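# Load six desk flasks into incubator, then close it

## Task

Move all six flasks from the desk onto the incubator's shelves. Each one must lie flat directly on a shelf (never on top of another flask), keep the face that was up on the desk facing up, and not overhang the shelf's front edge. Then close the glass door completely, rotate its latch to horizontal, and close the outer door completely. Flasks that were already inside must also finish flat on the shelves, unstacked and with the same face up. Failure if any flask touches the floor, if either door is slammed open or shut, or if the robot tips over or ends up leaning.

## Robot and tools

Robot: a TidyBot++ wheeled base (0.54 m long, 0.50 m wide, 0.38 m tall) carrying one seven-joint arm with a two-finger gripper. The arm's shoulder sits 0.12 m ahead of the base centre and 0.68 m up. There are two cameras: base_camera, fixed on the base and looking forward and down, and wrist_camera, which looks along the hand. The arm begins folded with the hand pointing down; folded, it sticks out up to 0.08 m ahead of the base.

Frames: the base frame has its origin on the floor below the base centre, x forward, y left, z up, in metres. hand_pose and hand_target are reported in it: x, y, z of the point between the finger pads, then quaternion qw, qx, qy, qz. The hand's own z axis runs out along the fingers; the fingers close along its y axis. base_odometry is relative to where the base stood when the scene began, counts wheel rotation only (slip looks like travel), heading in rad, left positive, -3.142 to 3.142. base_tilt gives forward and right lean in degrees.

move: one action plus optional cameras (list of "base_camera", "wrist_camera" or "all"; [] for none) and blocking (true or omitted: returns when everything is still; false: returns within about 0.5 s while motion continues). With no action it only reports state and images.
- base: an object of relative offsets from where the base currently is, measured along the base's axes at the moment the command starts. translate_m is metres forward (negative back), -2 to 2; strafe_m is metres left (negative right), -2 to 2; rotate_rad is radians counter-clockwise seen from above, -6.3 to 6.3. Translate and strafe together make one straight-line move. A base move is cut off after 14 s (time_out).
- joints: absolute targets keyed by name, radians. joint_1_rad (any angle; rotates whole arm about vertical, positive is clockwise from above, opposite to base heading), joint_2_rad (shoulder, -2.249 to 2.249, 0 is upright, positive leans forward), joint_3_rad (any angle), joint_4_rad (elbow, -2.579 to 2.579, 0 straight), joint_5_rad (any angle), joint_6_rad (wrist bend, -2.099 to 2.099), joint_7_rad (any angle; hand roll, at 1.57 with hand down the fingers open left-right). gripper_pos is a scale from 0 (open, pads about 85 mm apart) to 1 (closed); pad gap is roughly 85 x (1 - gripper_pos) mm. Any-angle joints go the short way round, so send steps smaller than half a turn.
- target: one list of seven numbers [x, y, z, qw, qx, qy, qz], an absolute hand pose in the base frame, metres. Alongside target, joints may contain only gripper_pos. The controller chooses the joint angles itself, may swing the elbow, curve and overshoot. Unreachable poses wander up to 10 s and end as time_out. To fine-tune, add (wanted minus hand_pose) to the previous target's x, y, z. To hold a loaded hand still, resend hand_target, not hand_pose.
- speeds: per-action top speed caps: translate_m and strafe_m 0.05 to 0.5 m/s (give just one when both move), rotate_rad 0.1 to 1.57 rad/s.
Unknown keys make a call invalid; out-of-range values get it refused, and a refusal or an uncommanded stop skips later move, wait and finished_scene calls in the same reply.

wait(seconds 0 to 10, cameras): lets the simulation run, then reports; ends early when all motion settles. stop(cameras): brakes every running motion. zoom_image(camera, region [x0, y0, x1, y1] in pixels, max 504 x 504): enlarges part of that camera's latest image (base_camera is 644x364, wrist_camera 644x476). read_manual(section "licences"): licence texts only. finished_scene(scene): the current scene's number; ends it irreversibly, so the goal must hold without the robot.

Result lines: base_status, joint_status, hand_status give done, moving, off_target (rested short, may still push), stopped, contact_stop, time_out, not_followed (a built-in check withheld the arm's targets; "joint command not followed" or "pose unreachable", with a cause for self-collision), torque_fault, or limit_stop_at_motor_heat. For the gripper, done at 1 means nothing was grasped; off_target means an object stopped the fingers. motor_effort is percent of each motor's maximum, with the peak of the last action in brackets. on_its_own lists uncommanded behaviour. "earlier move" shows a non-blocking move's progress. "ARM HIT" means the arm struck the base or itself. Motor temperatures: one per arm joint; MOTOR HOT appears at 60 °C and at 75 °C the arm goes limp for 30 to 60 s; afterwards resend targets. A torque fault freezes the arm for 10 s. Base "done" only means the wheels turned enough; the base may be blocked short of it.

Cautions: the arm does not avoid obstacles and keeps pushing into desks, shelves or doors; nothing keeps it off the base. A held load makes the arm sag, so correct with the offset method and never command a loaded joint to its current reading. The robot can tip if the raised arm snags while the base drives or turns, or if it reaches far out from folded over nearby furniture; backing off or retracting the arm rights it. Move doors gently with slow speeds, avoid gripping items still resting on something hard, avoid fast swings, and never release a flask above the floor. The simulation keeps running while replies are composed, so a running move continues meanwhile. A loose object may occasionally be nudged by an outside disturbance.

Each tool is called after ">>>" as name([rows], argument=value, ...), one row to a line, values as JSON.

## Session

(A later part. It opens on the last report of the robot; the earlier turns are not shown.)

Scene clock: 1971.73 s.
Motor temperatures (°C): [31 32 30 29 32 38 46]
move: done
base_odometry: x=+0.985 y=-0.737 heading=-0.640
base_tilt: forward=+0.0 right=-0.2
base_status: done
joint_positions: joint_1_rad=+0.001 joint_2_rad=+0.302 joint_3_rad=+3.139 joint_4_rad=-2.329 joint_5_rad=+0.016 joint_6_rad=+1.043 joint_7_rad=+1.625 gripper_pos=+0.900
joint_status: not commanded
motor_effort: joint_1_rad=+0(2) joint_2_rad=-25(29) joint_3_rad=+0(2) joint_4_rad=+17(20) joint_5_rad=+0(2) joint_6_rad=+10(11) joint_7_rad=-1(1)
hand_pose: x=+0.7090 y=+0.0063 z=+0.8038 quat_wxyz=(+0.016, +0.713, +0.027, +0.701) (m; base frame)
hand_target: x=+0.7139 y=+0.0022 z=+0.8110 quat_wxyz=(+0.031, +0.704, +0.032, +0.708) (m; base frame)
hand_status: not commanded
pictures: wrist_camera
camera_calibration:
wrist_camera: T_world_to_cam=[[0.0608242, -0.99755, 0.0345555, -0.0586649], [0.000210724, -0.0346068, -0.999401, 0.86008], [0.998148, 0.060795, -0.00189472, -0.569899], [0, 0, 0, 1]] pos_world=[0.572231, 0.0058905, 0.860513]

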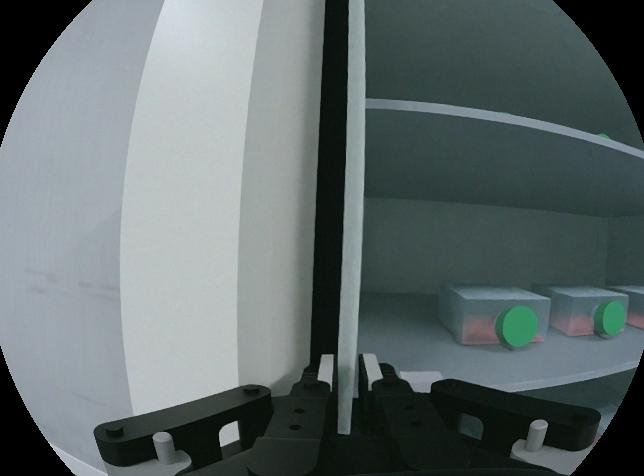

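>>> move(joints={"joint_2_rad":0.34,"joint_6_rad":1.10}, cameras=[])

>>> move(base={"strafe_m":-0.05}, speeds={"strafe_m":0.06}, cameras=["wrist_camera"])

Scene clock: 1978.97 s.
Motor temperatures (°C): [31 32 30 29 32 38 46]
move: done
base_odometry: x=+0.985 y=-0.737 heading=-0.640
base_tilt: forward=-0.1 right=-0.2
base_status: not commanded
joint_positions: joint_1_rad=+0.001 joint_2_rad=+0.311 joint_3_rad=+3.139 joint_4_rad=-2.332 joint_5_rad=+0.016 joint_6_rad=+1.064 joint_7_rad=+1.625 gripper_pos=+0.900
joint_status: all done
motor_effort: joint_1_rad=-1(1) joint_2_rad=-24(26) joint_3_rad=-1(1) joint_4_rad=+18(21) joint_5_rad=+0(1) joint_6_rad=+9(11) joint_7_rad=+0(2)
hand_pose: x=+0.7093 y=+0.0064 z=+0.8035 quat_wxyz=(+0.016, +0.710, +0.027, +0.704) (m; base frame)
hand_target: x=+0.7176 y=+0.0022 z=+0.8055 quat_wxyz=(+0.031, +0.701, +0.032, +0.712) (m; base frame)
hand_status: not commanded
pictures: none
No camera images: "cameras" was empty.

Scene clock: 1980.30 s.
Motor temperatures (°C): [31 32 30 29 32 38 46]
move: done
base_odometry: x=+0.956 y=-0.777 heading=-0.639
base_tilt: forward=-0.1 right=-0.2
base_status: done
joint_positions: joint_1_rad=-0.014 joint_2_rad=+0.312 joint_3_rad=+3.123 joint_4_rad=-2.335 joint_5_rad=+0.016 joint_6_rad=+1.064 joint_7_rad=+1.625 gripper_pos=+0.900
joint_status: not commanded
motor_effort: joint_1_rad=+3(5) joint_2_rad=-23(26) joint_3_rad=+3(5) joint_4_rad=+20(21) joint_5_rad=-3(5) joint_6_rad=+9(10) joint_7_rad=-1(1)
hand_pose: x=+0.7080 y=+0.0234 z=+0.8018 quat_wxyz=(+0.004, +0.710, +0.036, +0.703) (m; base frame)
hand_target: x=+0.7176 y=+0.0022 z=+0.8055 quat_wxyz=(+0.031, +0.701, +0.032, +0.712) (m; base frame)
hand_status: not commanded
pictures: wrist_camera
camera_calibration:
wrist_camera: T_world_to_cam=[[0.0907074, -0.995433, 0.0297663, -0.0588829], [0.00640305, -0.029306, -0.99955, 0.854276], [0.995857, 0.0908572, 0.00371553, -0.573487], [0, 0, 0, 1]] pos_world=[0.570982, 0.0185269, 0.857775]

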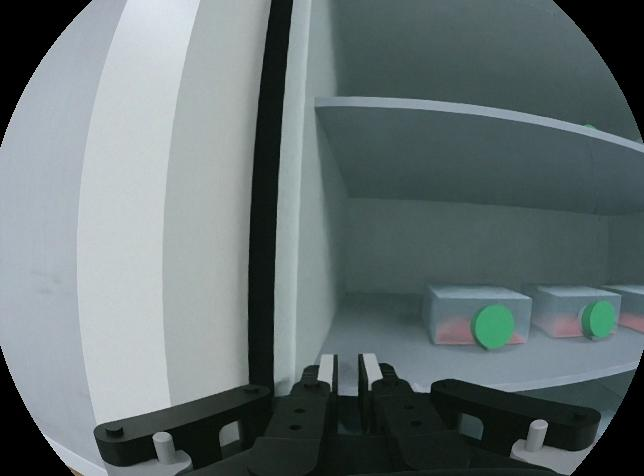

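>>> move(base={"strafe_m":-0.05}, speeds={"strafe_m":0.06}, cameras=["wrist_camera"])

Scene clock: 1985.43 s.
Motor temperatures (°C): [31 32 30 29 32 38 46]
move: done
base_odometry: x=+0.926 y=-0.817 heading=-0.639
base_tilt: forward=-0.1 right=-0.1
base_status: done
joint_positions: joint_1_rad=-0.015 joint_2_rad=+0.312 joint_3_rad=+3.123 joint_4_rad=-2.342 joint_5_rad=+0.016 joint_6_rad=+1.064 joint_7_rad=+1.625 gripper_pos=+0.900
joint_status: not commanded
motor_effort: joint_1_rad=+3(7) joint_2_rad=-23(24) joint_3_rad=+3(6) joint_4_rad=+21(22) joint_5_rad=-3(5) joint_6_rad=+9(10) joint_7_rad=+0(1)
hand_pose: x=+0.7060 y=+0.0239 z=+0.7987 quat_wxyz=(+0.004, +0.713, +0.037, +0.700) (m; base frame)
hand_target: x=+0.7176 y=+0.0022 z=+0.8055 quat_wxyz=(+0.031, +0.701, +0.032, +0.712) (m; base frame)
hand_status: not commanded
pictures: wrist_camera
camera_calibration:
wrist_camera: T_world_to_cam=[[0.0919042, -0.995332, 0.0294543, -0.0586935], [-0.00026446, -0.0296039, -0.999562, 0.855926], [0.995768, 0.0918561, -0.00298395, -0.566164], [0, 0, 0, 1]] pos_world=[0.569388, 0.0189249, 0.85559]

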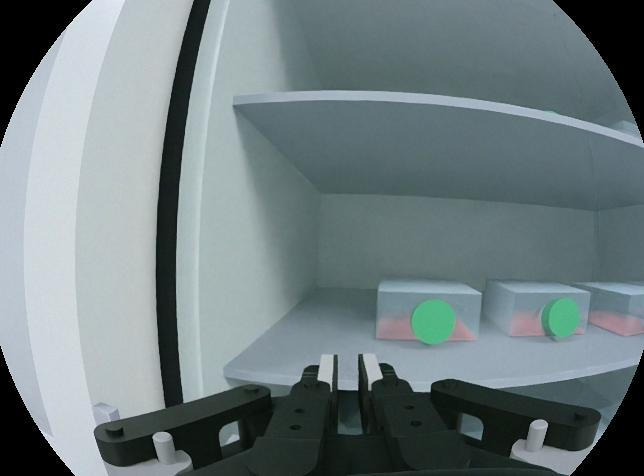

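>>> move(base={"strafe_m":-0.03}, speeds={"strafe_m":0.06}, joints={"joint_2_rad":0.37,"joint_6_rad":1.12}, cameras=["wrist_camera"])

>>> move(joints={"joint_2_rad":0.42,"joint_6_rad":1.15}, cameras=["wrist_camera"])

Scene clock: 1994.27 s.
Motor temperatures (°C): [31 32 30 29 32 38 46]
move: off_target
base_odometry: x=+0.908 y=-0.842 heading=-0.638
base_tilt: forward=+0.0 right=-0.3
base_status: done
joint_positions: joint_1_rad=-0.016 joint_2_rad=+0.324 joint_3_rad=+3.121 joint_4_rad=-2.351 joint_5_rad=+0.016 joint_6_rad=+1.081 joint_7_rad=+1.625 gripper_pos=+0.900
joint_status: joint_2_rad off_target (ended at +0.324, target +0.370); the others done
motor_effort: joint_1_rad=+3(7) joint_2_rad=-21(24) joint_3_rad=+3(6) joint_4_rad=+23(24) joint_5_rad=-3(5) joint_6_rad=+8(11) joint_7_rad=+0(2)
hand_pose: x=+0.7048 y=+0.0261 z=+0.7929 quat_wxyz=(+0.002, +0.714, +0.038, +0.699) (m; base frame)
hand_target: x=+0.7210 y=+0.0022 z=+0.7938 quat_wxyz=(+0.031, +0.704, +0.032, +0.708) (m; base frame)
hand_status: not commanded
pictures: wrist_camera
camera_calibration:
wrist_camera: T_world_to_cam=[[0.095909, -0.994999, 0.027918, -0.0578492], [-0.00437249, -0.0284682, -0.999585, 0.85301], [0.995381, 0.0957471, -0.00708097, -0.561826], [0, 0, 0, 1]] pos_world=[0.568508, 0.020517, 0.850293]

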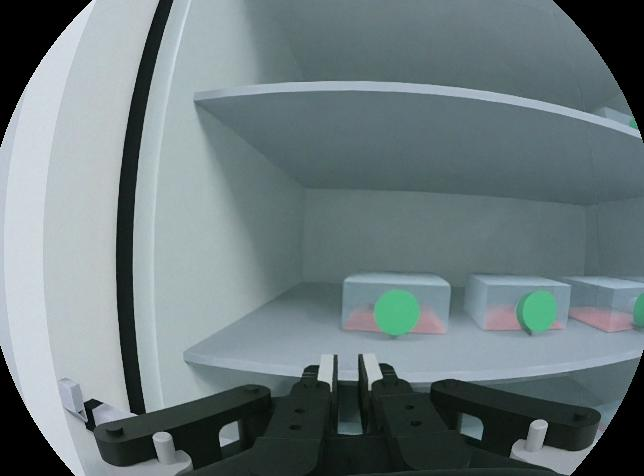

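Scene clock: 1995.00 s.
Motor temperatures (°C): [31 32 30 29 32 38 46]
move: off_target
base_odometry: x=+0.908 y=-0.842 heading=-0.638
base_tilt: forward=-0.1 right=-0.2
base_status: not commanded
joint_positions: joint_1_rad=-0.016 joint_2_rad=+0.344 joint_3_rad=+3.121 joint_4_rad=-2.358 joint_5_rad=+0.016 joint_6_rad=+1.127 joint_7_rad=+1.625 gripper_pos=+0.900
joint_status: joint_2_rad off_target (ended at +0.344, target +0.420); the others done
motor_effort: joint_1_rad=+2(4) joint_2_rad=-16(21) joint_3_rad=+2(3) joint_4_rad=+24(25) joint_5_rad=-3(3) joint_6_rad=+6(9) joint_7_rad=-1(1)
hand_pose: x=+0.7051 y=+0.0261 z=+0.7922 quat_wxyz=(+0.001, +0.708, +0.037, +0.706) (m; base frame)
hand_target: x=+0.7261 y=+0.0022 z=+0.7729 quat_wxyz=(+0.031, +0.711, +0.032, +0.701) (m; base frame)
hand_status: not commanded
pictures: wrist_camera
camera_calibration:
wrist_camera: T_world_to_cam=[[0.0953733, -0.995047, 0.0280335, -0.057574], [0.0144442, -0.0267755, -0.999537, 0.839002], [0.995337, 0.0957341, 0.0118189, -0.577025], [0, 0, 0, 1]] pos_world=[0.567707, 0.0204169, 0.847047]

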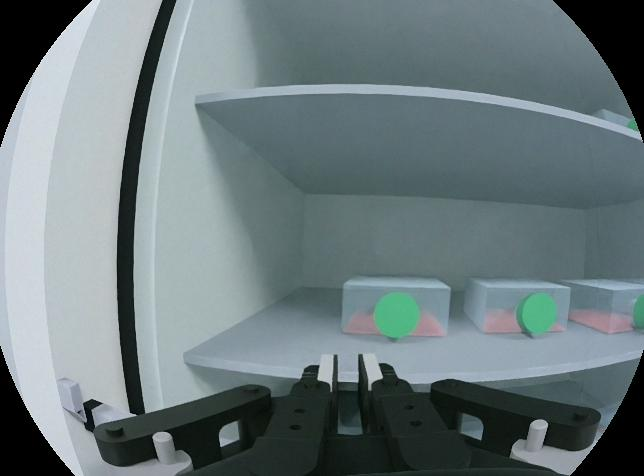

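>>> move(joints={"joint_2_rad":0.31,"joint_6_rad":1.06}, cameras=[])

>>> move(base={"translate_m":-0.2,"strafe_m":0.15}, speeds={"translate_m":0.2}, joints={"joint_2_rad":0.12,"joint_4_rad":-2.136,"joint_6_rad":0.4}, cameras=["wrist_camera"])

Scene clock: 2002.73 s.
Motor temperatures (°C): [31 32 30 29 32 38 46]
move: done
base_odometry: x=+0.908 y=-0.842 heading=-0.638
base_tilt: forward=-0.1 right=-0.2
base_status: not commanded
joint_positions: joint_1_rad=-0.016 joint_2_rad=+0.326 joint_3_rad=+3.121 joint_4_rad=-2.353 joint_5_rad=+0.016 joint_6_rad=+1.088 joint_7_rad=+1.625 gripper_pos=+0.900
joint_status: all done
motor_effort: joint_1_rad=+2(3) joint_2_rad=-23(24) joint_3_rad=+1(3) joint_4_rad=+19(25) joint_5_rad=-2(3) joint_6_rad=+9(10) joint_7_rad=-1(1)
hand_pose: x=+0.7046 y=+0.0261 z=+0.7929 quat_wxyz=(+0.002, +0.713, +0.037, +0.700) (m; base frame)
hand_target: x=+0.7139 y=+0.0022 z=+0.8110 quat_wxyz=(+0.031, +0.704, +0.032, +0.708) (m; base frame)
hand_status: not commanded
pictures: none
No camera images: "cameras" was empty.

Scene clock: 2004.73 s.
Motor temperatures (°C): [31 32 30 29 32 37 46]
move: done
base_odometry: x=+0.837 y=-0.602 heading=-0.638
base_tilt: forward=-0.1 right=-0.2
base_status: done
joint_positions: joint_1_rad=-0.010 joint_2_rad=+0.140 joint_3_rad=+3.134 joint_4_rad=-2.157 joint_5_rad=+0.016 joint_6_rad=+0.442 joint_7_rad=+1.625 gripper_pos=+0.900
joint_status: all done
motor_effort: joint_1_rad=+0(2) joint_2_rad=-24(30) joint_3_rad=+0(2) joint_4_rad=+20(21) joint_5_rad=-1(1) joint_6_rad=+9(10) joint_7_rad=+0(1)
hand_pose: x=+0.7113 y=+0.0133 z=+0.8021 quat_wxyz=(+0.012, +0.799, +0.036, +0.600) (m; base frame)
hand_target: x=+0.7115 y=+0.0023 z=+0.8130 quat_wxyz=(+0.026, +0.800, +0.036, +0.599) (m; base frame)
hand_status: not commanded
pictures: wrist_camera
camera_calibration:
wrist_camera: T_world_to_cam=[[0.0787056, -0.996574, 0.0254171, -0.0572377], [-0.263055, -0.0453541, -0.963714, 1.01741], [0.961565, 0.0691636, -0.265723, -0.335029], [0, 0, 0, 1]] pos_world=[0.594292, 0.0122739, 0.892922]

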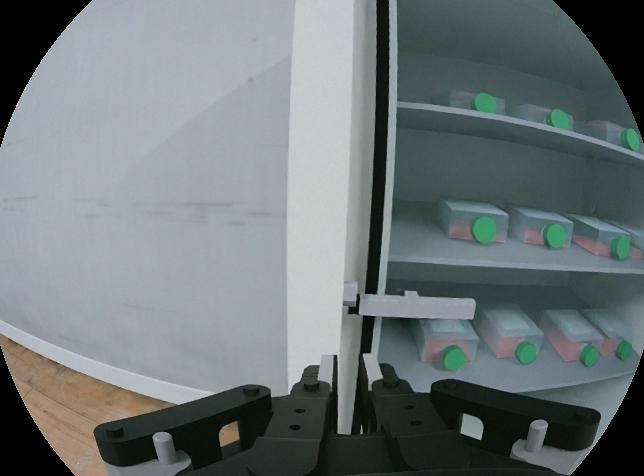

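>>> zoom_image(camera="wrist_camera", region=[320, 250, 520, 350])

Scaled by 2.520.

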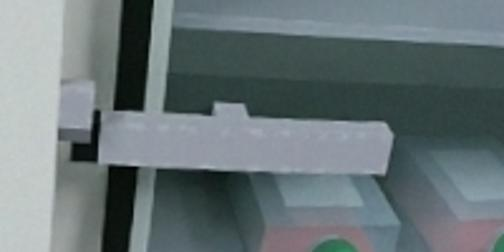

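>>> move(base={"translate_m":-0.5,"strafe_m":-0.9}, joints={"joint_2_rad":0.12,"joint_4_rad":-2.136,"joint_6_rad":0.7})

Scene clock: 2019.20 s.
Motor temperatures (°C): [31 32 30 29 32 37 46]
move: done
base_odometry: x=-0.101 y=-1.027 heading=-0.638
base_tilt: forward=+0.0 right=-0.3
base_status: done
joint_positions: joint_1_rad=-0.121 joint_2_rad=+0.134 joint_3_rad=+3.025 joint_4_rad=-2.144 joint_5_rad=+0.041 joint_6_rad=+0.675 joint_7_rad=+1.625 gripper_pos=+0.900
joint_status: all done
motor_effort: joint_1_rad=+22(23) joint_2_rad=-23(28) joint_3_rad=+22(23) joint_4_rad=+20(22) joint_5_rad=-10(12) joint_6_rad=+9(11) joint_7_rad=+1(2)
hand_pose: x=+0.7053 y=+0.1482 z=+0.8854 quat_wxyz=(-0.067, +0.708, +0.119, +0.693) (m; base frame)
hand_target: x=+0.7240 y=+0.0023 z=+0.9052 quat_wxyz=(+0.031, +0.701, +0.032, +0.712) (m; base frame)
hand_status: not commanded
pictures: base_camera, wrist_camera
camera_calibration:
wrist_camera: T_world_to_cam=[[0.304797, -0.951459, 0.0427092, -0.105884], [-0.00185527, -0.0454359, -0.998966, 0.949191], [0.952416, 0.304402, -0.0156139, -0.566452], [0, 0, 0, 1]] pos_world=[0.573532, 0.114813, 0.943886]

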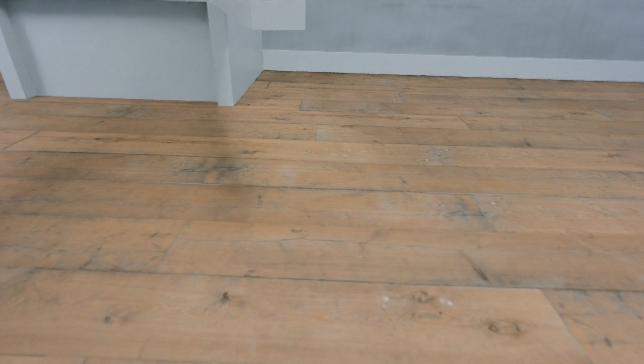

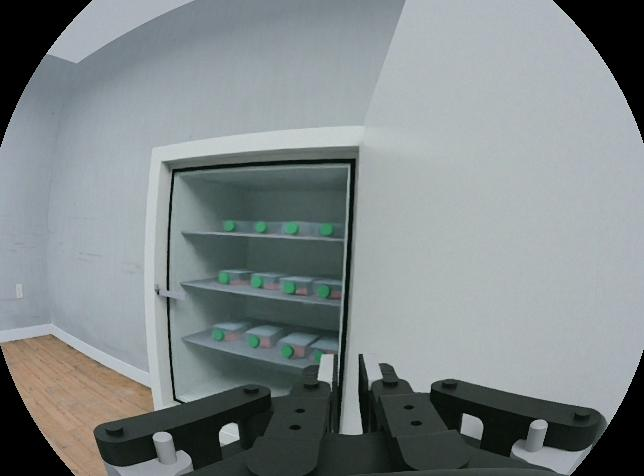

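>>> move(base={"translate_m":-0.5}, cameras=[])

>>> move(base={"strafe_m":-0.45}, cameras=["base_camera","wrist_camera"])

Scene clock: 2024.97 s.
Motor temperatures (°C): [32 32 30 29 32 37 46]
move: done
base_odometry: x=-0.503 y=-0.729 heading=-0.638
base_tilt: forward=-0.1 right=-0.2
base_status: done
joint_positions: joint_1_rad=-0.002 joint_2_rad=+0.127 joint_3_rad=+3.143 joint_4_rad=-2.144 joint_5_rad=+0.019 joint_6_rad=+0.676 joint_7_rad=+1.625 gripper_pos=+0.900
joint_status: not commanded
motor_effort: joint_1_rad=+0(20) joint_2_rad=-24(28) joint_3_rad=+0(21) joint_4_rad=+20(22) joint_5_rad=-1(11) joint_6_rad=+10(10) joint_7_rad=+0(2)
hand_pose: x=+0.7238 y=+0.0055 z=+0.8893 quat_wxyz=(+0.020, +0.715, +0.029, +0.698) (m; base frame)
hand_target: x=+0.7240 y=+0.0023 z=+0.9052 quat_wxyz=(+0.031, +0.701, +0.032, +0.712) (m; base frame)
hand_status: not commanded
pictures: none
No camera images: "cameras" was empty.

Scene clock: 2027.07 s.
Motor temperatures (°C): [32 32 30 29 32 37 46]
move: done
base_odometry: x=-0.771 y=-1.091 heading=-0.638
base_tilt: forward=-0.1 right=-0.3
base_status: done
joint_positions: joint_1_rad=+0.001 joint_2_rad=+0.127 joint_3_rad=+3.145 joint_4_rad=-2.144 joint_5_rad=+0.019 joint_6_rad=+0.676 joint_7_rad=+1.625 gripper_pos=+0.900
joint_status: not commanded
motor_effort: joint_1_rad=+0(4) joint_2_rad=-25(25) joint_3_rad=+0(3) joint_4_rad=+20(21) joint_5_rad=-1(1) joint_6_rad=+9(10) joint_7_rad=+0(2)
hand_pose: x=+0.7239 y=+0.0023 z=+0.8893 quat_wxyz=(+0.022, +0.715, +0.027, +0.698) (m; base frame)
hand_target: x=+0.7240 y=+0.0023 z=+0.9052 quat_wxyz=(+0.031, +0.701, +0.032, +0.712) (m; base frame)
hand_status: not commanded
pictures: base_camera, wrist_camera
camera_calibration:
wrist_camera: T_world_to_cam=[[0.0534734, -0.997675, 0.0422483, -0.0680184], [-0.00654493, -0.042658, -0.999068, 0.949976], [0.998548, 0.053147, -0.00881079, -0.578479], [0, 0, 0, 1]] pos_world=[0.587494, 0.00340829, 0.946867]

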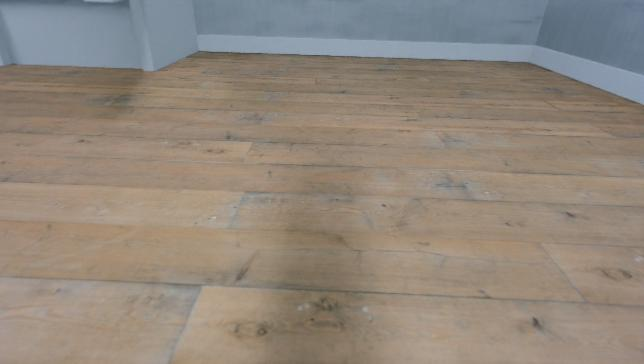

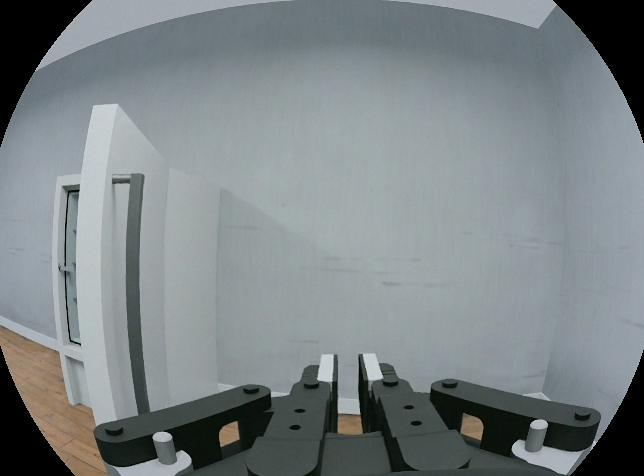

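>>> move(base={"translate_m":0.62}, cameras=["wrist_camera"])

>>> move(base={"strafe_m":0.3}, speeds={"strafe_m":0.2}, cameras=["wrist_camera"])

Scene clock: 2042.77 s.
Motor temperatures (°C): [32 32 30 29 32 37 46]
move: done
base_odometry: x=-0.273 y=-1.461 heading=-0.639
base_tilt: forward=+0.0 right=-0.2
base_status: done
joint_positions: joint_1_rad=+0.001 joint_2_rad=+0.128 joint_3_rad=+3.145 joint_4_rad=-2.144 joint_5_rad=+0.019 joint_6_rad=+0.676 joint_7_rad=+1.625 gripper_pos=+0.900
joint_status: not commanded
motor_effort: joint_1_rad=+0(1) joint_2_rad=-24(28) joint_3_rad=+0(1) joint_4_rad=+20(21) joint_5_rad=-1(1) joint_6_rad=+9(10) joint_7_rad=+0(1)
hand_pose: x=+0.7241 y=+0.0023 z=+0.8885 quat_wxyz=(+0.022, +0.716, +0.027, +0.698) (m; base frame)
hand_target: x=+0.7240 y=+0.0023 z=+0.9052 quat_wxyz=(+0.031, +0.701, +0.032, +0.712) (m; base frame)
hand_status: not commanded
pictures: wrist_camera
camera_calibration:
wrist_camera: T_world_to_cam=[[0.0535272, -0.997675, 0.0421778, -0.0679742], [-0.00784528, -0.0426572, -0.999059, 0.950136], [0.998536, 0.0531459, -0.0101104, -0.577547], [0, 0, 0, 1]] pos_world=[0.587794, 0.0034083, 0.94627]

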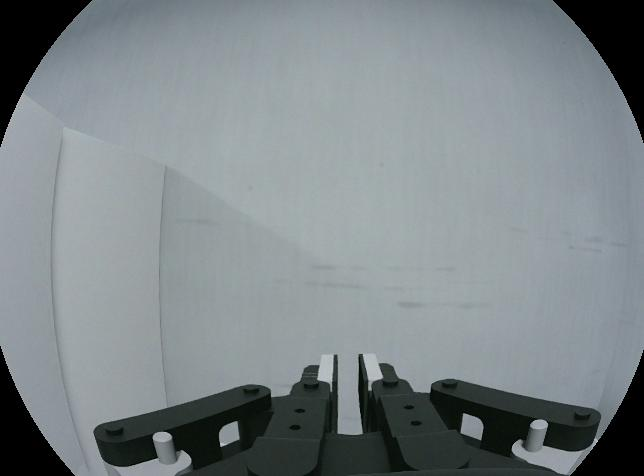

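Scene clock: 2044.97 s.
Motor temperatures (°C): [32 32 30 29 32 37 46]
move: done
base_odometry: x=-0.094 y=-1.220 heading=-0.639
base_tilt: forward=-0.1 right=-0.2
base_status: done
joint_positions: joint_1_rad=+0.001 joint_2_rad=+0.128 joint_3_rad=+3.141 joint_4_rad=-2.144 joint_5_rad=+0.019 joint_6_rad=+0.676 joint_7_rad=+1.625 gripper_pos=+0.900
joint_status: not commanded
motor_effort: joint_1_rad=+0(3) joint_2_rad=-24(25) joint_3_rad=+0(3) joint_4_rad=+20(21) joint_5_rad=-1(1) joint_6_rad=+9(10) joint_7_rad=-1(1)
hand_pose: x=+0.7241 y=+0.0045 z=+0.8885 quat_wxyz=(+0.020, +0.715, +0.029, +0.698) (m; base frame)
hand_target: x=+0.7240 y=+0.0023 z=+0.9052 quat_wxyz=(+0.031, +0.701, +0.032, +0.712) (m; base frame)
hand_status: not commanded
pictures: wrist_camera
camera_calibration:
wrist_camera: T_world_to_cam=[[0.0574166, -0.997478, 0.0417241, -0.0681456], [-0.00770375, -0.0422344, -0.999078, 0.950139], [0.998321, 0.0570422, -0.0101093, -0.577551], [0, 0, 0, 1]] pos_world=[0.587813, 0.00509966, 0.946268]

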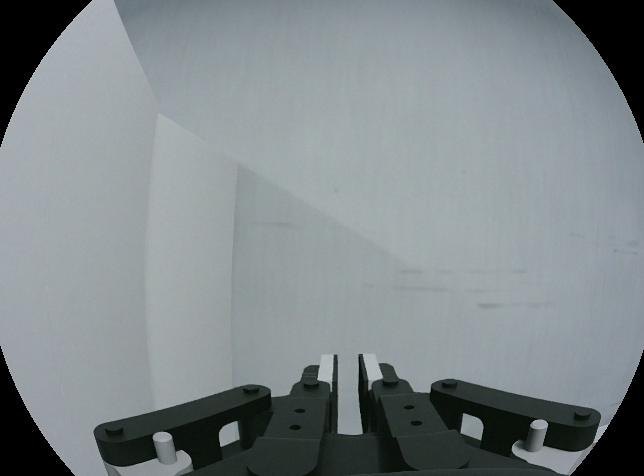

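>>> move(base={"strafe_m":0.2}, speeds={"strafe_m":0.15}, cameras=["wrist_camera"])

>>> move(base={"strafe_m":0.15}, speeds={"strafe_m":0.12}, cameras=["wrist_camera"])

Scene clock: 2055.37 s.
Motor temperatures (°C): [32 32 30 29 32 37 46]
move: done
base_odometry: x=+0.026 y=-1.059 heading=-0.640
base_tilt: forward=-0.1 right=-0.2
base_status: done
joint_positions: joint_1_rad=+0.042 joint_2_rad=+0.050 joint_3_rad=+3.174 joint_4_rad=-2.231 joint_5_rad=+0.014 joint_6_rad=+0.677 joint_7_rad=+1.625 gripper_pos=+0.900
joint_status: not commanded
motor_effort: joint_1_rad=-8(11) joint_2_rad=-6(28) joint_3_rad=-7(10) joint_4_rad=+36(39) joint_5_rad=+0(4) joint_6_rad=+6(11) joint_7_rad=-1(2)
hand_pose: x=+0.6885 y=-0.0379 z=+0.8865 quat_wxyz=(+0.046, +0.719, +0.001, +0.694) (m; base frame)
hand_target: x=+0.7240 y=+0.0023 z=+0.9052 quat_wxyz=(+0.031, +0.701, +0.032, +0.712) (m; base frame)
hand_status: not commanded
pictures: wrist_camera
camera_calibration:
wrist_camera: T_world_to_cam=[[-0.0186443, -0.999053, 0.0393084, -0.0539475], [-0.0190491, -0.0389532, -0.999059, 0.954066], [0.999645, -0.0193755, -0.0183048, -0.536061], [0, 0, 0, 1]] pos_world=[0.553039, -0.0271191, 0.945476]

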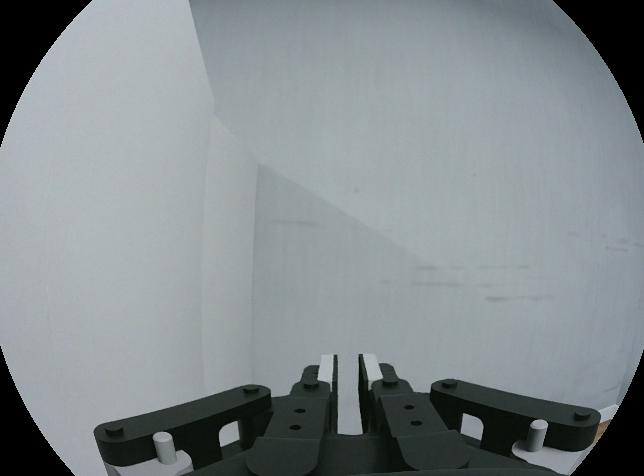

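Scene clock: 2057.53 s.
Motor temperatures (°C): [32 32 30 29 32 37 46]
move: done
base_odometry: x=+0.115 y=-0.939 heading=-0.640
base_tilt: forward=-0.1 right=-0.3
base_status: done
joint_positions: joint_1_rad=+0.009 joint_2_rad=-0.008 joint_3_rad=+3.134 joint_4_rad=-2.294 joint_5_rad=+0.015 joint_6_rad=+0.687 joint_7_rad=+1.629 gripper_pos=+0.900
joint_status: not commanded
motor_effort: joint_1_rad=+2(14) joint_2_rad=+3(11) joint_3_rad=+3(14) joint_4_rad=+45(51) joint_5_rad=-7(8) joint_6_rad=+6(7) joint_7_rad=-6(7)
hand_pose: x=+0.6639 y=+0.0035 z=+0.8874 quat_wxyz=(+0.022, +0.717, +0.028, +0.697) (m; base frame)
hand_target: x=+0.7240 y=+0.0023 z=+0.9052 quat_wxyz=(+0.031, +0.701, +0.032, +0.712) (m; base frame)
hand_status: not commanded
pictures: wrist_camera
camera_calibration:
wrist_camera: T_world_to_cam=[[0.054377, -0.99762, 0.042387, -0.0642843], [-0.0111964, -0.0430563, -0.99901, 0.950747], [0.998458, 0.0538486, -0.013511, -0.514451], [0, 0, 0, 1]] pos_world=[0.527798, 0.0045068, 0.945579]

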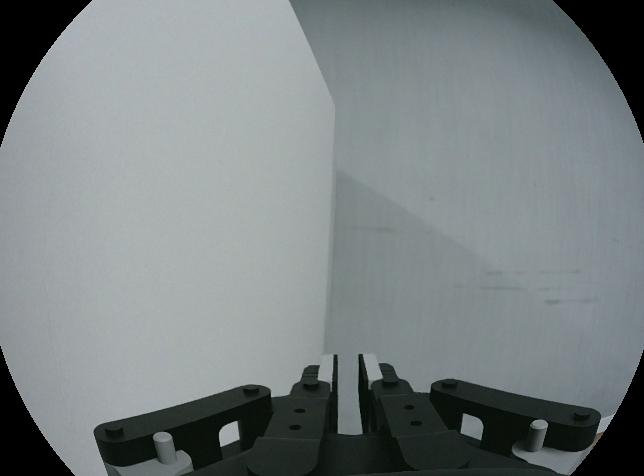

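>>> move(base={"strafe_m":0.15}, speeds={"strafe_m":0.12}, cameras=["base_camera","wrist_camera"])

Scene clock: 2068.80 s.
Motor temperatures (°C): [32 32 30 30 32 37 46]
move: done
base_odometry: x=+0.205 y=-0.818 heading=-0.639
base_tilt: forward=-0.1 right=-0.3
base_status: done
joint_positions: joint_1_rad=+0.000 joint_2_rad=+0.111 joint_3_rad=+3.142 joint_4_rad=-2.142 joint_5_rad=-0.001 joint_6_rad=+0.687 joint_7_rad=+1.630 gripper_pos=+0.900
joint_status: not commanded
motor_effort: joint_1_rad=+0(10) joint_2_rad=-23(25) joint_3_rad=+0(12) joint_4_rad=+20(50) joint_5_rad=-1(9) joint_6_rad=+9(10) joint_7_rad=+0(7)
hand_pose: x=+0.7209 y=+0.0011 z=+0.9034 quat_wxyz=(+0.021, +0.705, +0.020, +0.709) (m; base frame)
hand_target: x=+0.7240 y=+0.0023 z=+0.9052 quat_wxyz=(+0.031, +0.701, +0.032, +0.712) (m; base frame)
hand_status: not commanded
pictures: base_camera, wrist_camera
camera_calibration:
wrist_camera: T_world_to_cam=[[0.0443729, -0.99848, 0.0326854, -0.0545276], [0.0224495, -0.0317127, -0.999245, 0.943321], [0.998763, 0.0450731, 0.0210082, -0.602453], [0, 0, 0, 1]] pos_world=[0.582951, 0.00262498, 0.957047]

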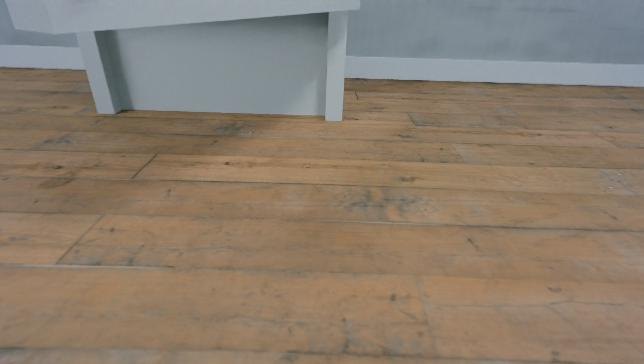

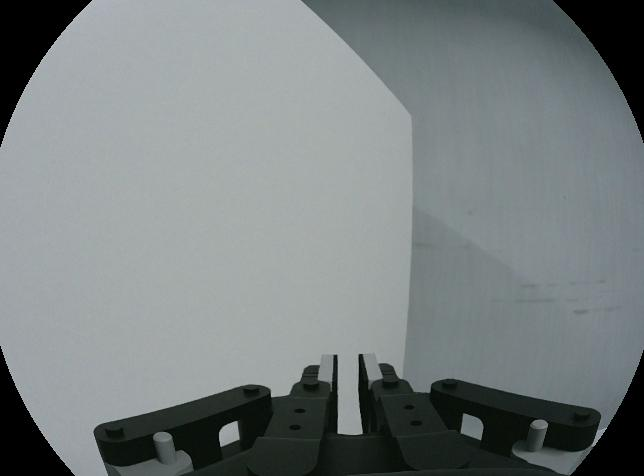

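>>> move(base={"translate_m":0.15,"strafe_m":0.15}, speeds={"translate_m":0.1}, cameras=["base_camera","wrist_camera"])

Scene clock: 2080.53 s.
Motor temperatures (°C): [32 32 30 30 32 37 46]
move: done
base_odometry: x=+0.415 y=-0.787 heading=-0.639
base_tilt: forward=-0.1 right=-0.2
base_status: done
joint_positions: joint_1_rad=+0.010 joint_2_rad=+0.111 joint_3_rad=+3.147 joint_4_rad=-2.143 joint_5_rad=-0.002 joint_6_rad=+0.687 joint_7_rad=+1.630 gripper_pos=+0.900
joint_status: not commanded
motor_effort: joint_1_rad=+0(6) joint_2_rad=-23(25) joint_3_rad=+0(5) joint_4_rad=+20(24) joint_5_rad=-1(3) joint_6_rad=+9(10) joint_7_rad=-1(2)
hand_pose: x=+0.7208 y=-0.0077 z=+0.9028 quat_wxyz=(+0.026, +0.705, +0.015, +0.708) (m; base frame)
hand_target: x=+0.7240 y=+0.0023 z=+0.9052 quat_wxyz=(+0.031, +0.701, +0.032, +0.712) (m; base frame)
hand_status: not commanded
pictures: base_camera, wrist_camera
camera_calibration:
wrist_camera: T_world_to_cam=[[0.02922, -0.999044, 0.0325166, -0.0522745], [0.0208619, -0.0319139, -0.999273, 0.943559], [0.999355, 0.0298771, 0.0199094, -0.60152], [0, 0, 0, 1]] pos_world=[0.582975, -0.00414025, 0.956549]

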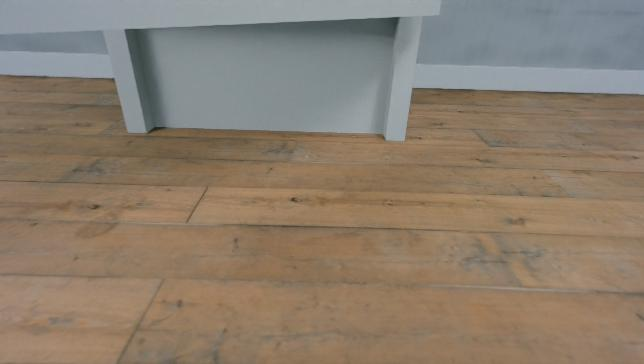

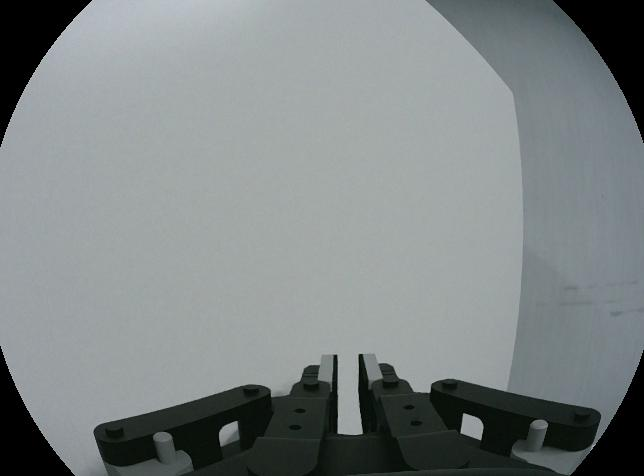

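>>> move(base={"translate_m":0.2,"strafe_m":0.08}, speeds={"translate_m":0.1}, cameras=["base_camera","wrist_camera"])

Scene clock: 2088.07 s.
Motor temperatures (°C): [32 32 30 30 32 37 46]
move: done
base_odometry: x=+0.623 y=-0.842 heading=-0.639
base_tilt: forward=-0.1 right=-0.2
base_status: done
joint_positions: joint_1_rad=+0.013 joint_2_rad=+0.110 joint_3_rad=+3.148 joint_4_rad=-2.151 joint_5_rad=-0.003 joint_6_rad=+0.687 joint_7_rad=+1.630 gripper_pos=+0.900
joint_status: not commanded
motor_effort: joint_1_rad=+0(7) joint_2_rad=-24(26) joint_3_rad=+0(7) joint_4_rad=+21(28) joint_5_rad=-1(3) joint_6_rad=+9(10) joint_7_rad=-1(1)
hand_pose: x=+0.7189 y=-0.0106 z=+0.8994 quat_wxyz=(+0.028, +0.708, +0.013, +0.706) (m; base frame)
hand_target: x=+0.7240 y=+0.0023 z=+0.9052 quat_wxyz=(+0.031, +0.701, +0.032, +0.712) (m; base frame)
hand_status: not commanded
pictures: base_camera, wrist_camera
camera_calibration:
wrist_camera: T_world_to_cam=[[0.0243316, -0.999201, 0.0316941, -0.0507034], [0.0143858, -0.0313503, -0.999405, 0.944831], [0.9996, 0.024773, 0.0136115, -0.593946], [0, 0, 0, 1]] pos_world=[0.58135, -0.00632837, 0.95396]

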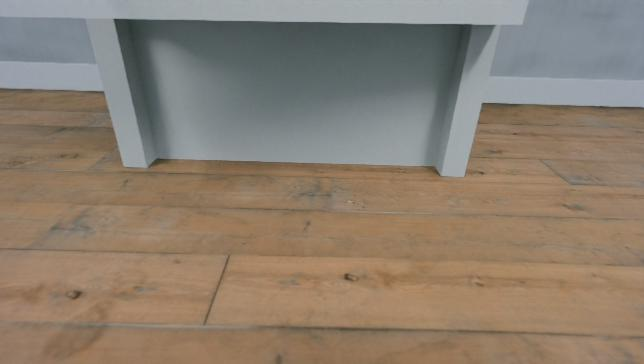

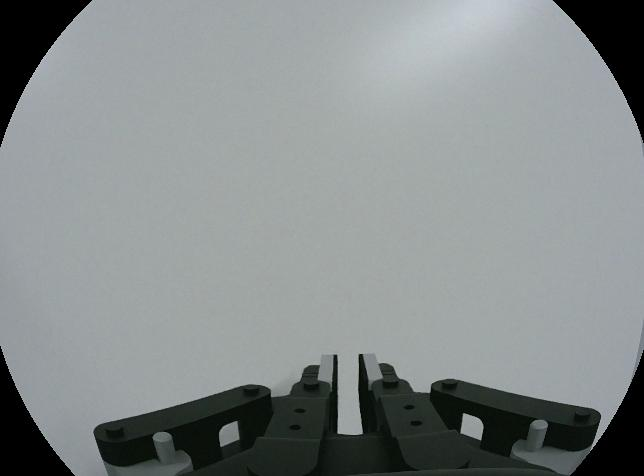

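>>> move(base={"translate_m":0.07,"strafe_m":0.06}, speeds={"translate_m":0.07}, cameras=["base_camera"])

>>> move(base={"translate_m":0.06}, speeds={"translate_m":0.05}, cameras=["base_camera"])

Scene clock: 2094.97 s.
Motor temperatures (°C): [32 32 30 30 32 37 46]
move: done
base_odometry: x=+0.716 y=-0.836 heading=-0.639
base_tilt: forward=+0.0 right=-0.2
base_status: done
joint_positions: joint_1_rad=+0.013 joint_2_rad=+0.110 joint_3_rad=+3.147 joint_4_rad=-2.151 joint_5_rad=-0.003 joint_6_rad=+0.687 joint_7_rad=+1.630 gripper_pos=+0.900
joint_status: not commanded
motor_effort: joint_1_rad=+0(2) joint_2_rad=-24(25) joint_3_rad=+0(2) joint_4_rad=+20(21) joint_5_rad=+0(1) joint_6_rad=+10(10) joint_7_rad=-1(2)
hand_pose: x=+0.7190 y=-0.0099 z=+0.8991 quat_wxyz=(+0.027, +0.708, +0.013, +0.706) (m; base frame)
hand_target: x=+0.7240 y=+0.0023 z=+0.9052 quat_wxyz=(+0.031, +0.701, +0.032, +0.712) (m; base frame)
hand_status: not commanded
pictures: base_camera

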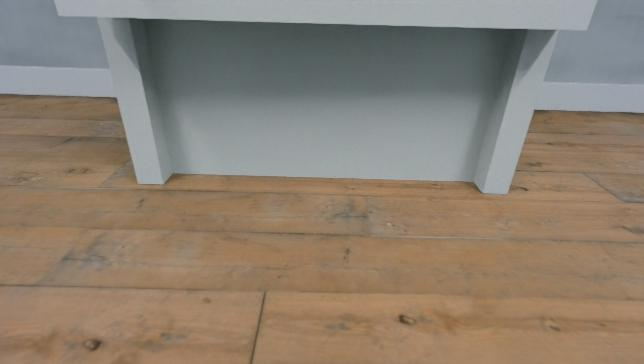

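Scene clock: 2096.57 s.
Motor temperatures (°C): [32 32 30 30 32 37 46]
move: done
base_odometry: x=+0.763 y=-0.871 heading=-0.640
base_tilt: forward=-0.1 right=-0.2
base_status: done
joint_positions: joint_1_rad=+0.012 joint_2_rad=+0.043 joint_3_rad=+3.146 joint_4_rad=-2.224 joint_5_rad=-0.003 joint_6_rad=+0.687 joint_7_rad=+1.630 gripper_pos=+0.900
joint_status: not commanded
motor_effort: joint_1_rad=-3(3) joint_2_rad=-5(25) joint_3_rad=-2(3) joint_4_rad=+35(38) joint_5_rad=+1(2) joint_6_rad=+10(10) joint_7_rad=+0(2)
hand_pose: x=+0.6896 y=-0.0089 z=+0.8983 quat_wxyz=(+0.027, +0.710, +0.014, +0.704) (m; base frame)
hand_target: x=+0.7240 y=+0.0023 z=+0.9052 quat_wxyz=(+0.031, +0.701, +0.032, +0.712) (m; base frame)
hand_status: not commanded
pictures: base_camera

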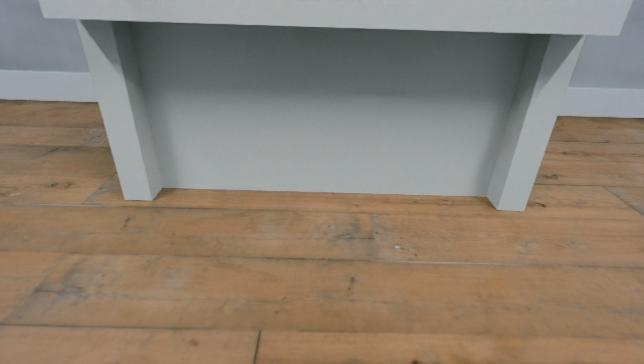

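>>> move(base={"translate_m":0.03}, speeds={"translate_m":0.05})

>>> move(base={"translate_m":-0.6}, speeds={"translate_m":0.3})

>>> move(base={"strafe_m":0.8,"rotate_rad":-0.6})

Scene clock: 2109.50 s.
Motor temperatures (°C): [32 32 30 30 32 37 46]
move: time_out
base_odometry: x=+0.785 y=-0.887 heading=-0.641
base_tilt: forward=-0.1 right=-0.2
base_status: translate_m time_out (by the wheels' count: +0.027 of +0.030)
joint_positions: joint_1_rad=+0.012 joint_2_rad=-0.019 joint_3_rad=+3.146 joint_4_rad=-2.286 joint_5_rad=-0.003 joint_6_rad=+0.687 joint_7_rad=+1.630 gripper_pos=+0.900
joint_status: not commanded
motor_effort: joint_1_rad=-2(6) joint_2_rad=+7(13) joint_3_rad=-1(4) joint_4_rad=+46(50) joint_5_rad=+2(3) joint_6_rad=+10(13) joint_7_rad=+0(1)
hand_pose: x=+0.6634 y=-0.0084 z=+0.8978 quat_wxyz=(+0.027, +0.710, +0.014, +0.703) (m; base frame)
hand_target: x=+0.7240 y=+0.0023 z=+0.9052 quat_wxyz=(+0.031, +0.701, +0.032, +0.712) (m; base frame)
hand_status: not commanded
pictures: base_camera, wrist_camera
camera_calibration:
wrist_camera: T_world_to_cam=[[0.0268575, -0.99917, 0.030616, -0.0478526], [0.00723723, -0.0304319, -0.999511, 0.94896], [0.999613, 0.027066, 0.0064139, -0.532051], [0, 0, 0, 1]] pos_world=[0.526262, -0.00453383, 0.953373]

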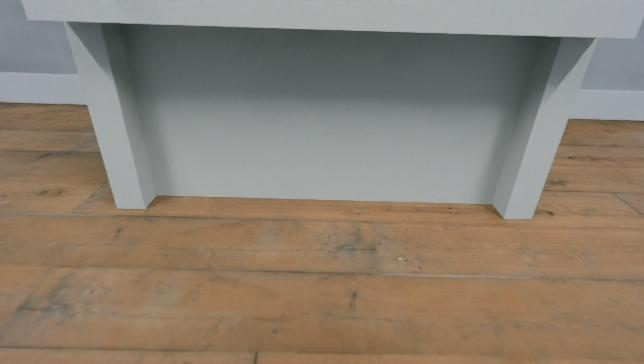

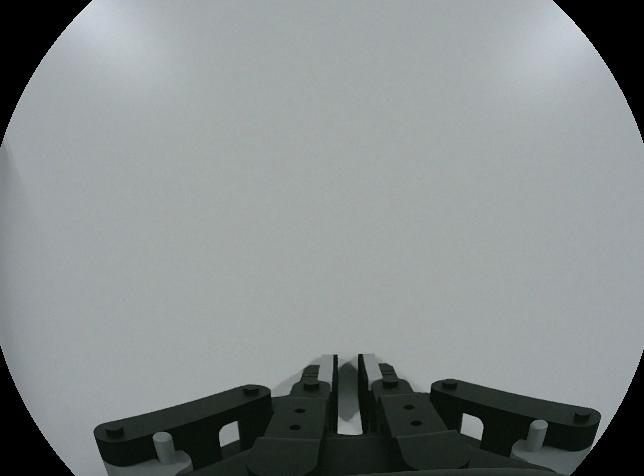

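not run: a stop that you did not command came earlier in this reply.

not run: a stop that you did not command came earlier in this reply.

>>> move(base={"translate_m":-0.6}, speeds={"translate_m":0.3}, cameras=[])

>>> move(base={"strafe_m":0.9,"rotate_rad":-0.7})

Scene clock: 2116.47 s.
Motor temperatures (°C): [31 31 30 30 32 37 46]
move: done
base_odometry: x=+0.305 y=-0.528 heading=-0.642
base_tilt: forward=-0.1 right=-0.2
base_status: done
joint_positions: joint_1_rad=+0.010 joint_2_rad=+0.124 joint_3_rad=+3.144 joint_4_rad=-2.141 joint_5_rad=-0.003 joint_6_rad=+0.688 joint_7_rad=+1.630 gripper_pos=+0.900
joint_status: not commanded
motor_effort: joint_1_rad=-1(3) joint_2_rad=-24(30) joint_3_rad=+0(3) joint_4_rad=+20(45) joint_5_rad=-1(1) joint_6_rad=+10(11) joint_7_rad=+0(1)
hand_pose: x=+0.7239 y=-0.0069 z=+0.8958 quat_wxyz=(+0.025, +0.710, +0.015, +0.704) (m; base frame)
hand_target: x=+0.7240 y=+0.0023 z=+0.9052 quat_wxyz=(+0.031, +0.701, +0.032, +0.712) (m; base frame)
hand_status: not commanded
pictures: none
No camera images: "cameras" was empty.

Scene clock: 2119.57 s.
Motor temperatures (°C): [31 31 30 30 32 37 46]
move: done
base_odometry: x=+0.843 y=+0.193 heading=-1.343
base_tilt: forward=+0.0 right=-0.2
base_status: done
joint_positions: joint_1_rad=+0.006 joint_2_rad=+0.124 joint_3_rad=+3.140 joint_4_rad=-2.141 joint_5_rad=-0.003 joint_6_rad=+0.688 joint_7_rad=+1.630 gripper_pos=+0.900
joint_status: not commanded
motor_effort: joint_1_rad=+0(3) joint_2_rad=-24(26) joint_3_rad=+0(3) joint_4_rad=+20(21) joint_5_rad=-1(1) joint_6_rad=+10(10) joint_7_rad=+0(1)
hand_pose: x=+0.7239 y=-0.0022 z=+0.8959 quat_wxyz=(+0.022, +0.709, +0.018, +0.704) (m; base frame)
hand_target: x=+0.7240 y=+0.0023 z=+0.9052 quat_wxyz=(+0.031, +0.701, +0.032, +0.712) (m; base frame)
hand_status: not commanded
pictures: base_camera, wrist_camera
camera_calibration:
wrist_camera: T_world_to_cam=[[0.0388815, -0.998775, 0.0306134, -0.0517852], [0.00990215, -0.0302499, -0.999493, 0.944882], [0.999195, 0.039165, 0.00871385, -0.594343], [0, 0, 0, 1]] pos_world=[0.586522, 0.000138223, 0.951167]

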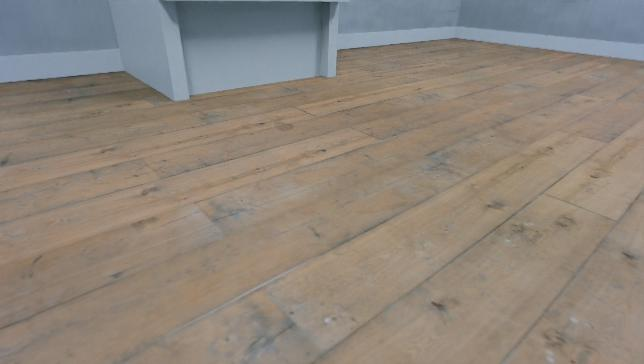

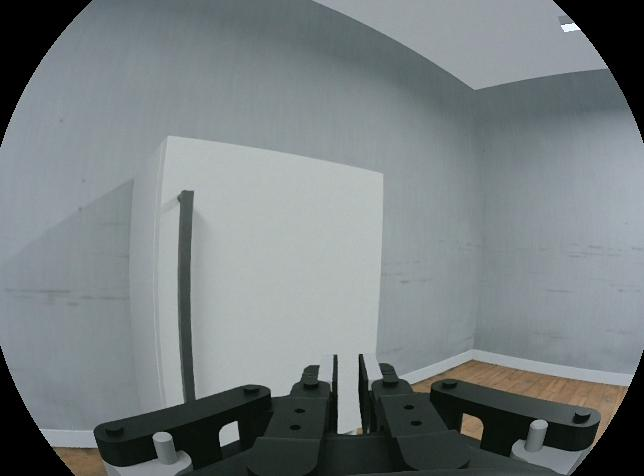

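>>> zoom_image(camera="wrist_camera", region=[110, 110, 260, 230])

>>> zoom_image(camera="wrist_camera", region=[110, 310, 260, 440])

Scaled by 3.360.

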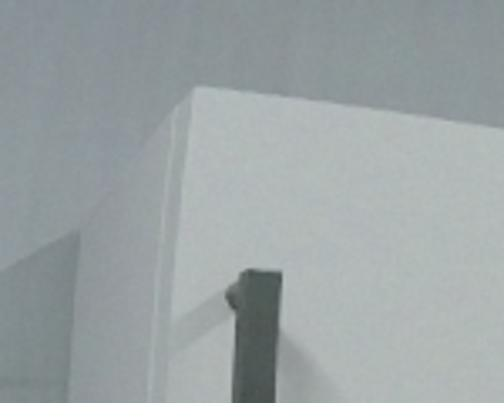

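Scaled by 3.360.

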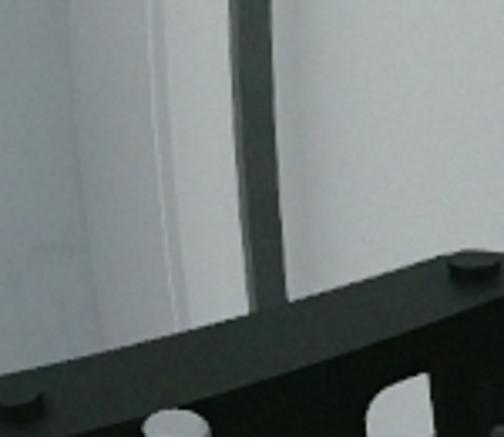

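>>> move(base={"strafe_m":0.6,"rotate_rad":-0.45})

>>> zoom_image(camera="wrist_camera", region=[200, 80, 400, 230])

>>> zoom_image(camera="wrist_camera", region=[200, 230, 400, 380])

Scene clock: 2137.93 s.
Motor temperatures (°C): [31 32 30 30 32 37 46]
move: done
base_odometry: x=+1.428 y=+0.329 heading=-1.794
base_tilt: forward=+0.0 right=-0.1
base_status: done
joint_positions: joint_1_rad=+0.006 joint_2_rad=+0.124 joint_3_rad=+3.142 joint_4_rad=-2.141 joint_5_rad=-0.003 joint_6_rad=+0.688 joint_7_rad=+1.630 gripper_pos=+0.900
joint_status: not commanded
motor_effort: joint_1_rad=-1(4) joint_2_rad=-24(26) joint_3_rad=+0(4) joint_4_rad=+20(21) joint_5_rad=-1(1) joint_6_rad=+9(10) joint_7_rad=-1(1)
hand_pose: x=+0.7239 y=-0.0031 z=+0.8959 quat_wxyz=(+0.023, +0.709, +0.017, +0.704) (m; base frame)
hand_target: x=+0.7240 y=+0.0023 z=+0.9052 quat_wxyz=(+0.031, +0.701, +0.032, +0.712) (m; base frame)
hand_status: not commanded
pictures: base_camera, wrist_camera
camera_calibration:
wrist_camera: T_world_to_cam=[[0.0371805, -0.998834, 0.0308062, -0.0516697], [0.00985737, -0.0304594, -0.999487, 0.944881], [0.99926, 0.0374651, 0.00871338, -0.594446], [0, 0, 0, 1]] pos_world=[0.586614, -0.000557878, 0.951168]

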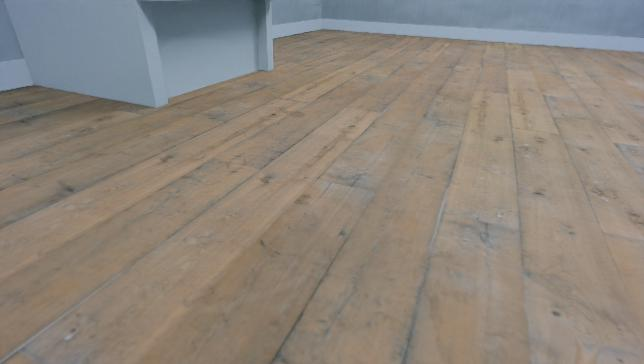

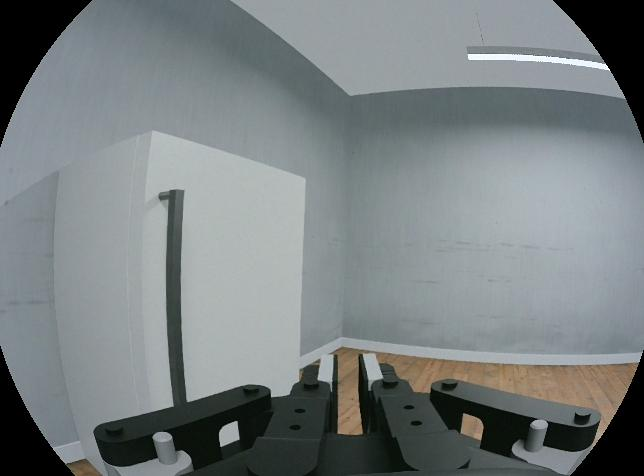

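Scaled by 2.520.

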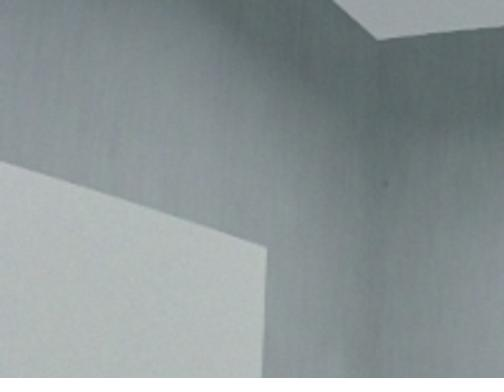

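Scaled by 2.520.

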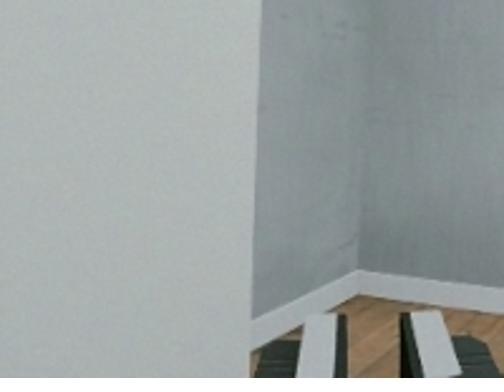

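>>> zoom_image(camera="wrist_camera", region=[90, 110, 200, 210])

>>> zoom_image(camera="wrist_camera", region=[90, 260, 200, 360])

Scaled by 4.582.

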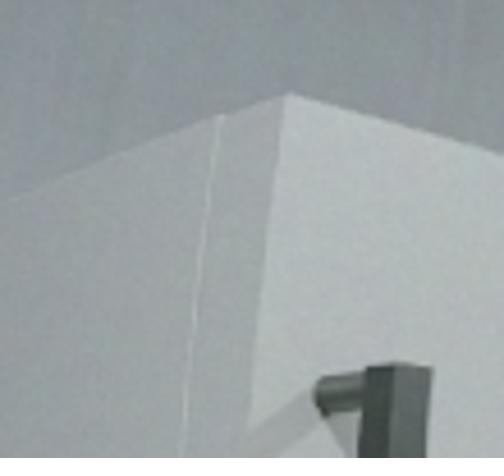

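Scaled by 4.582.

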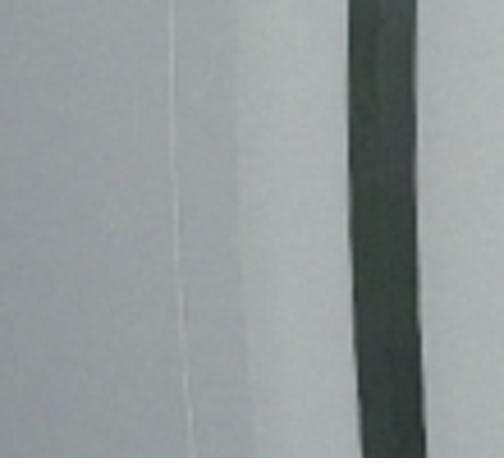

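Seam is hairline: flush.

>>> finished_scene(scene=2)

The scene is finished: the task was done.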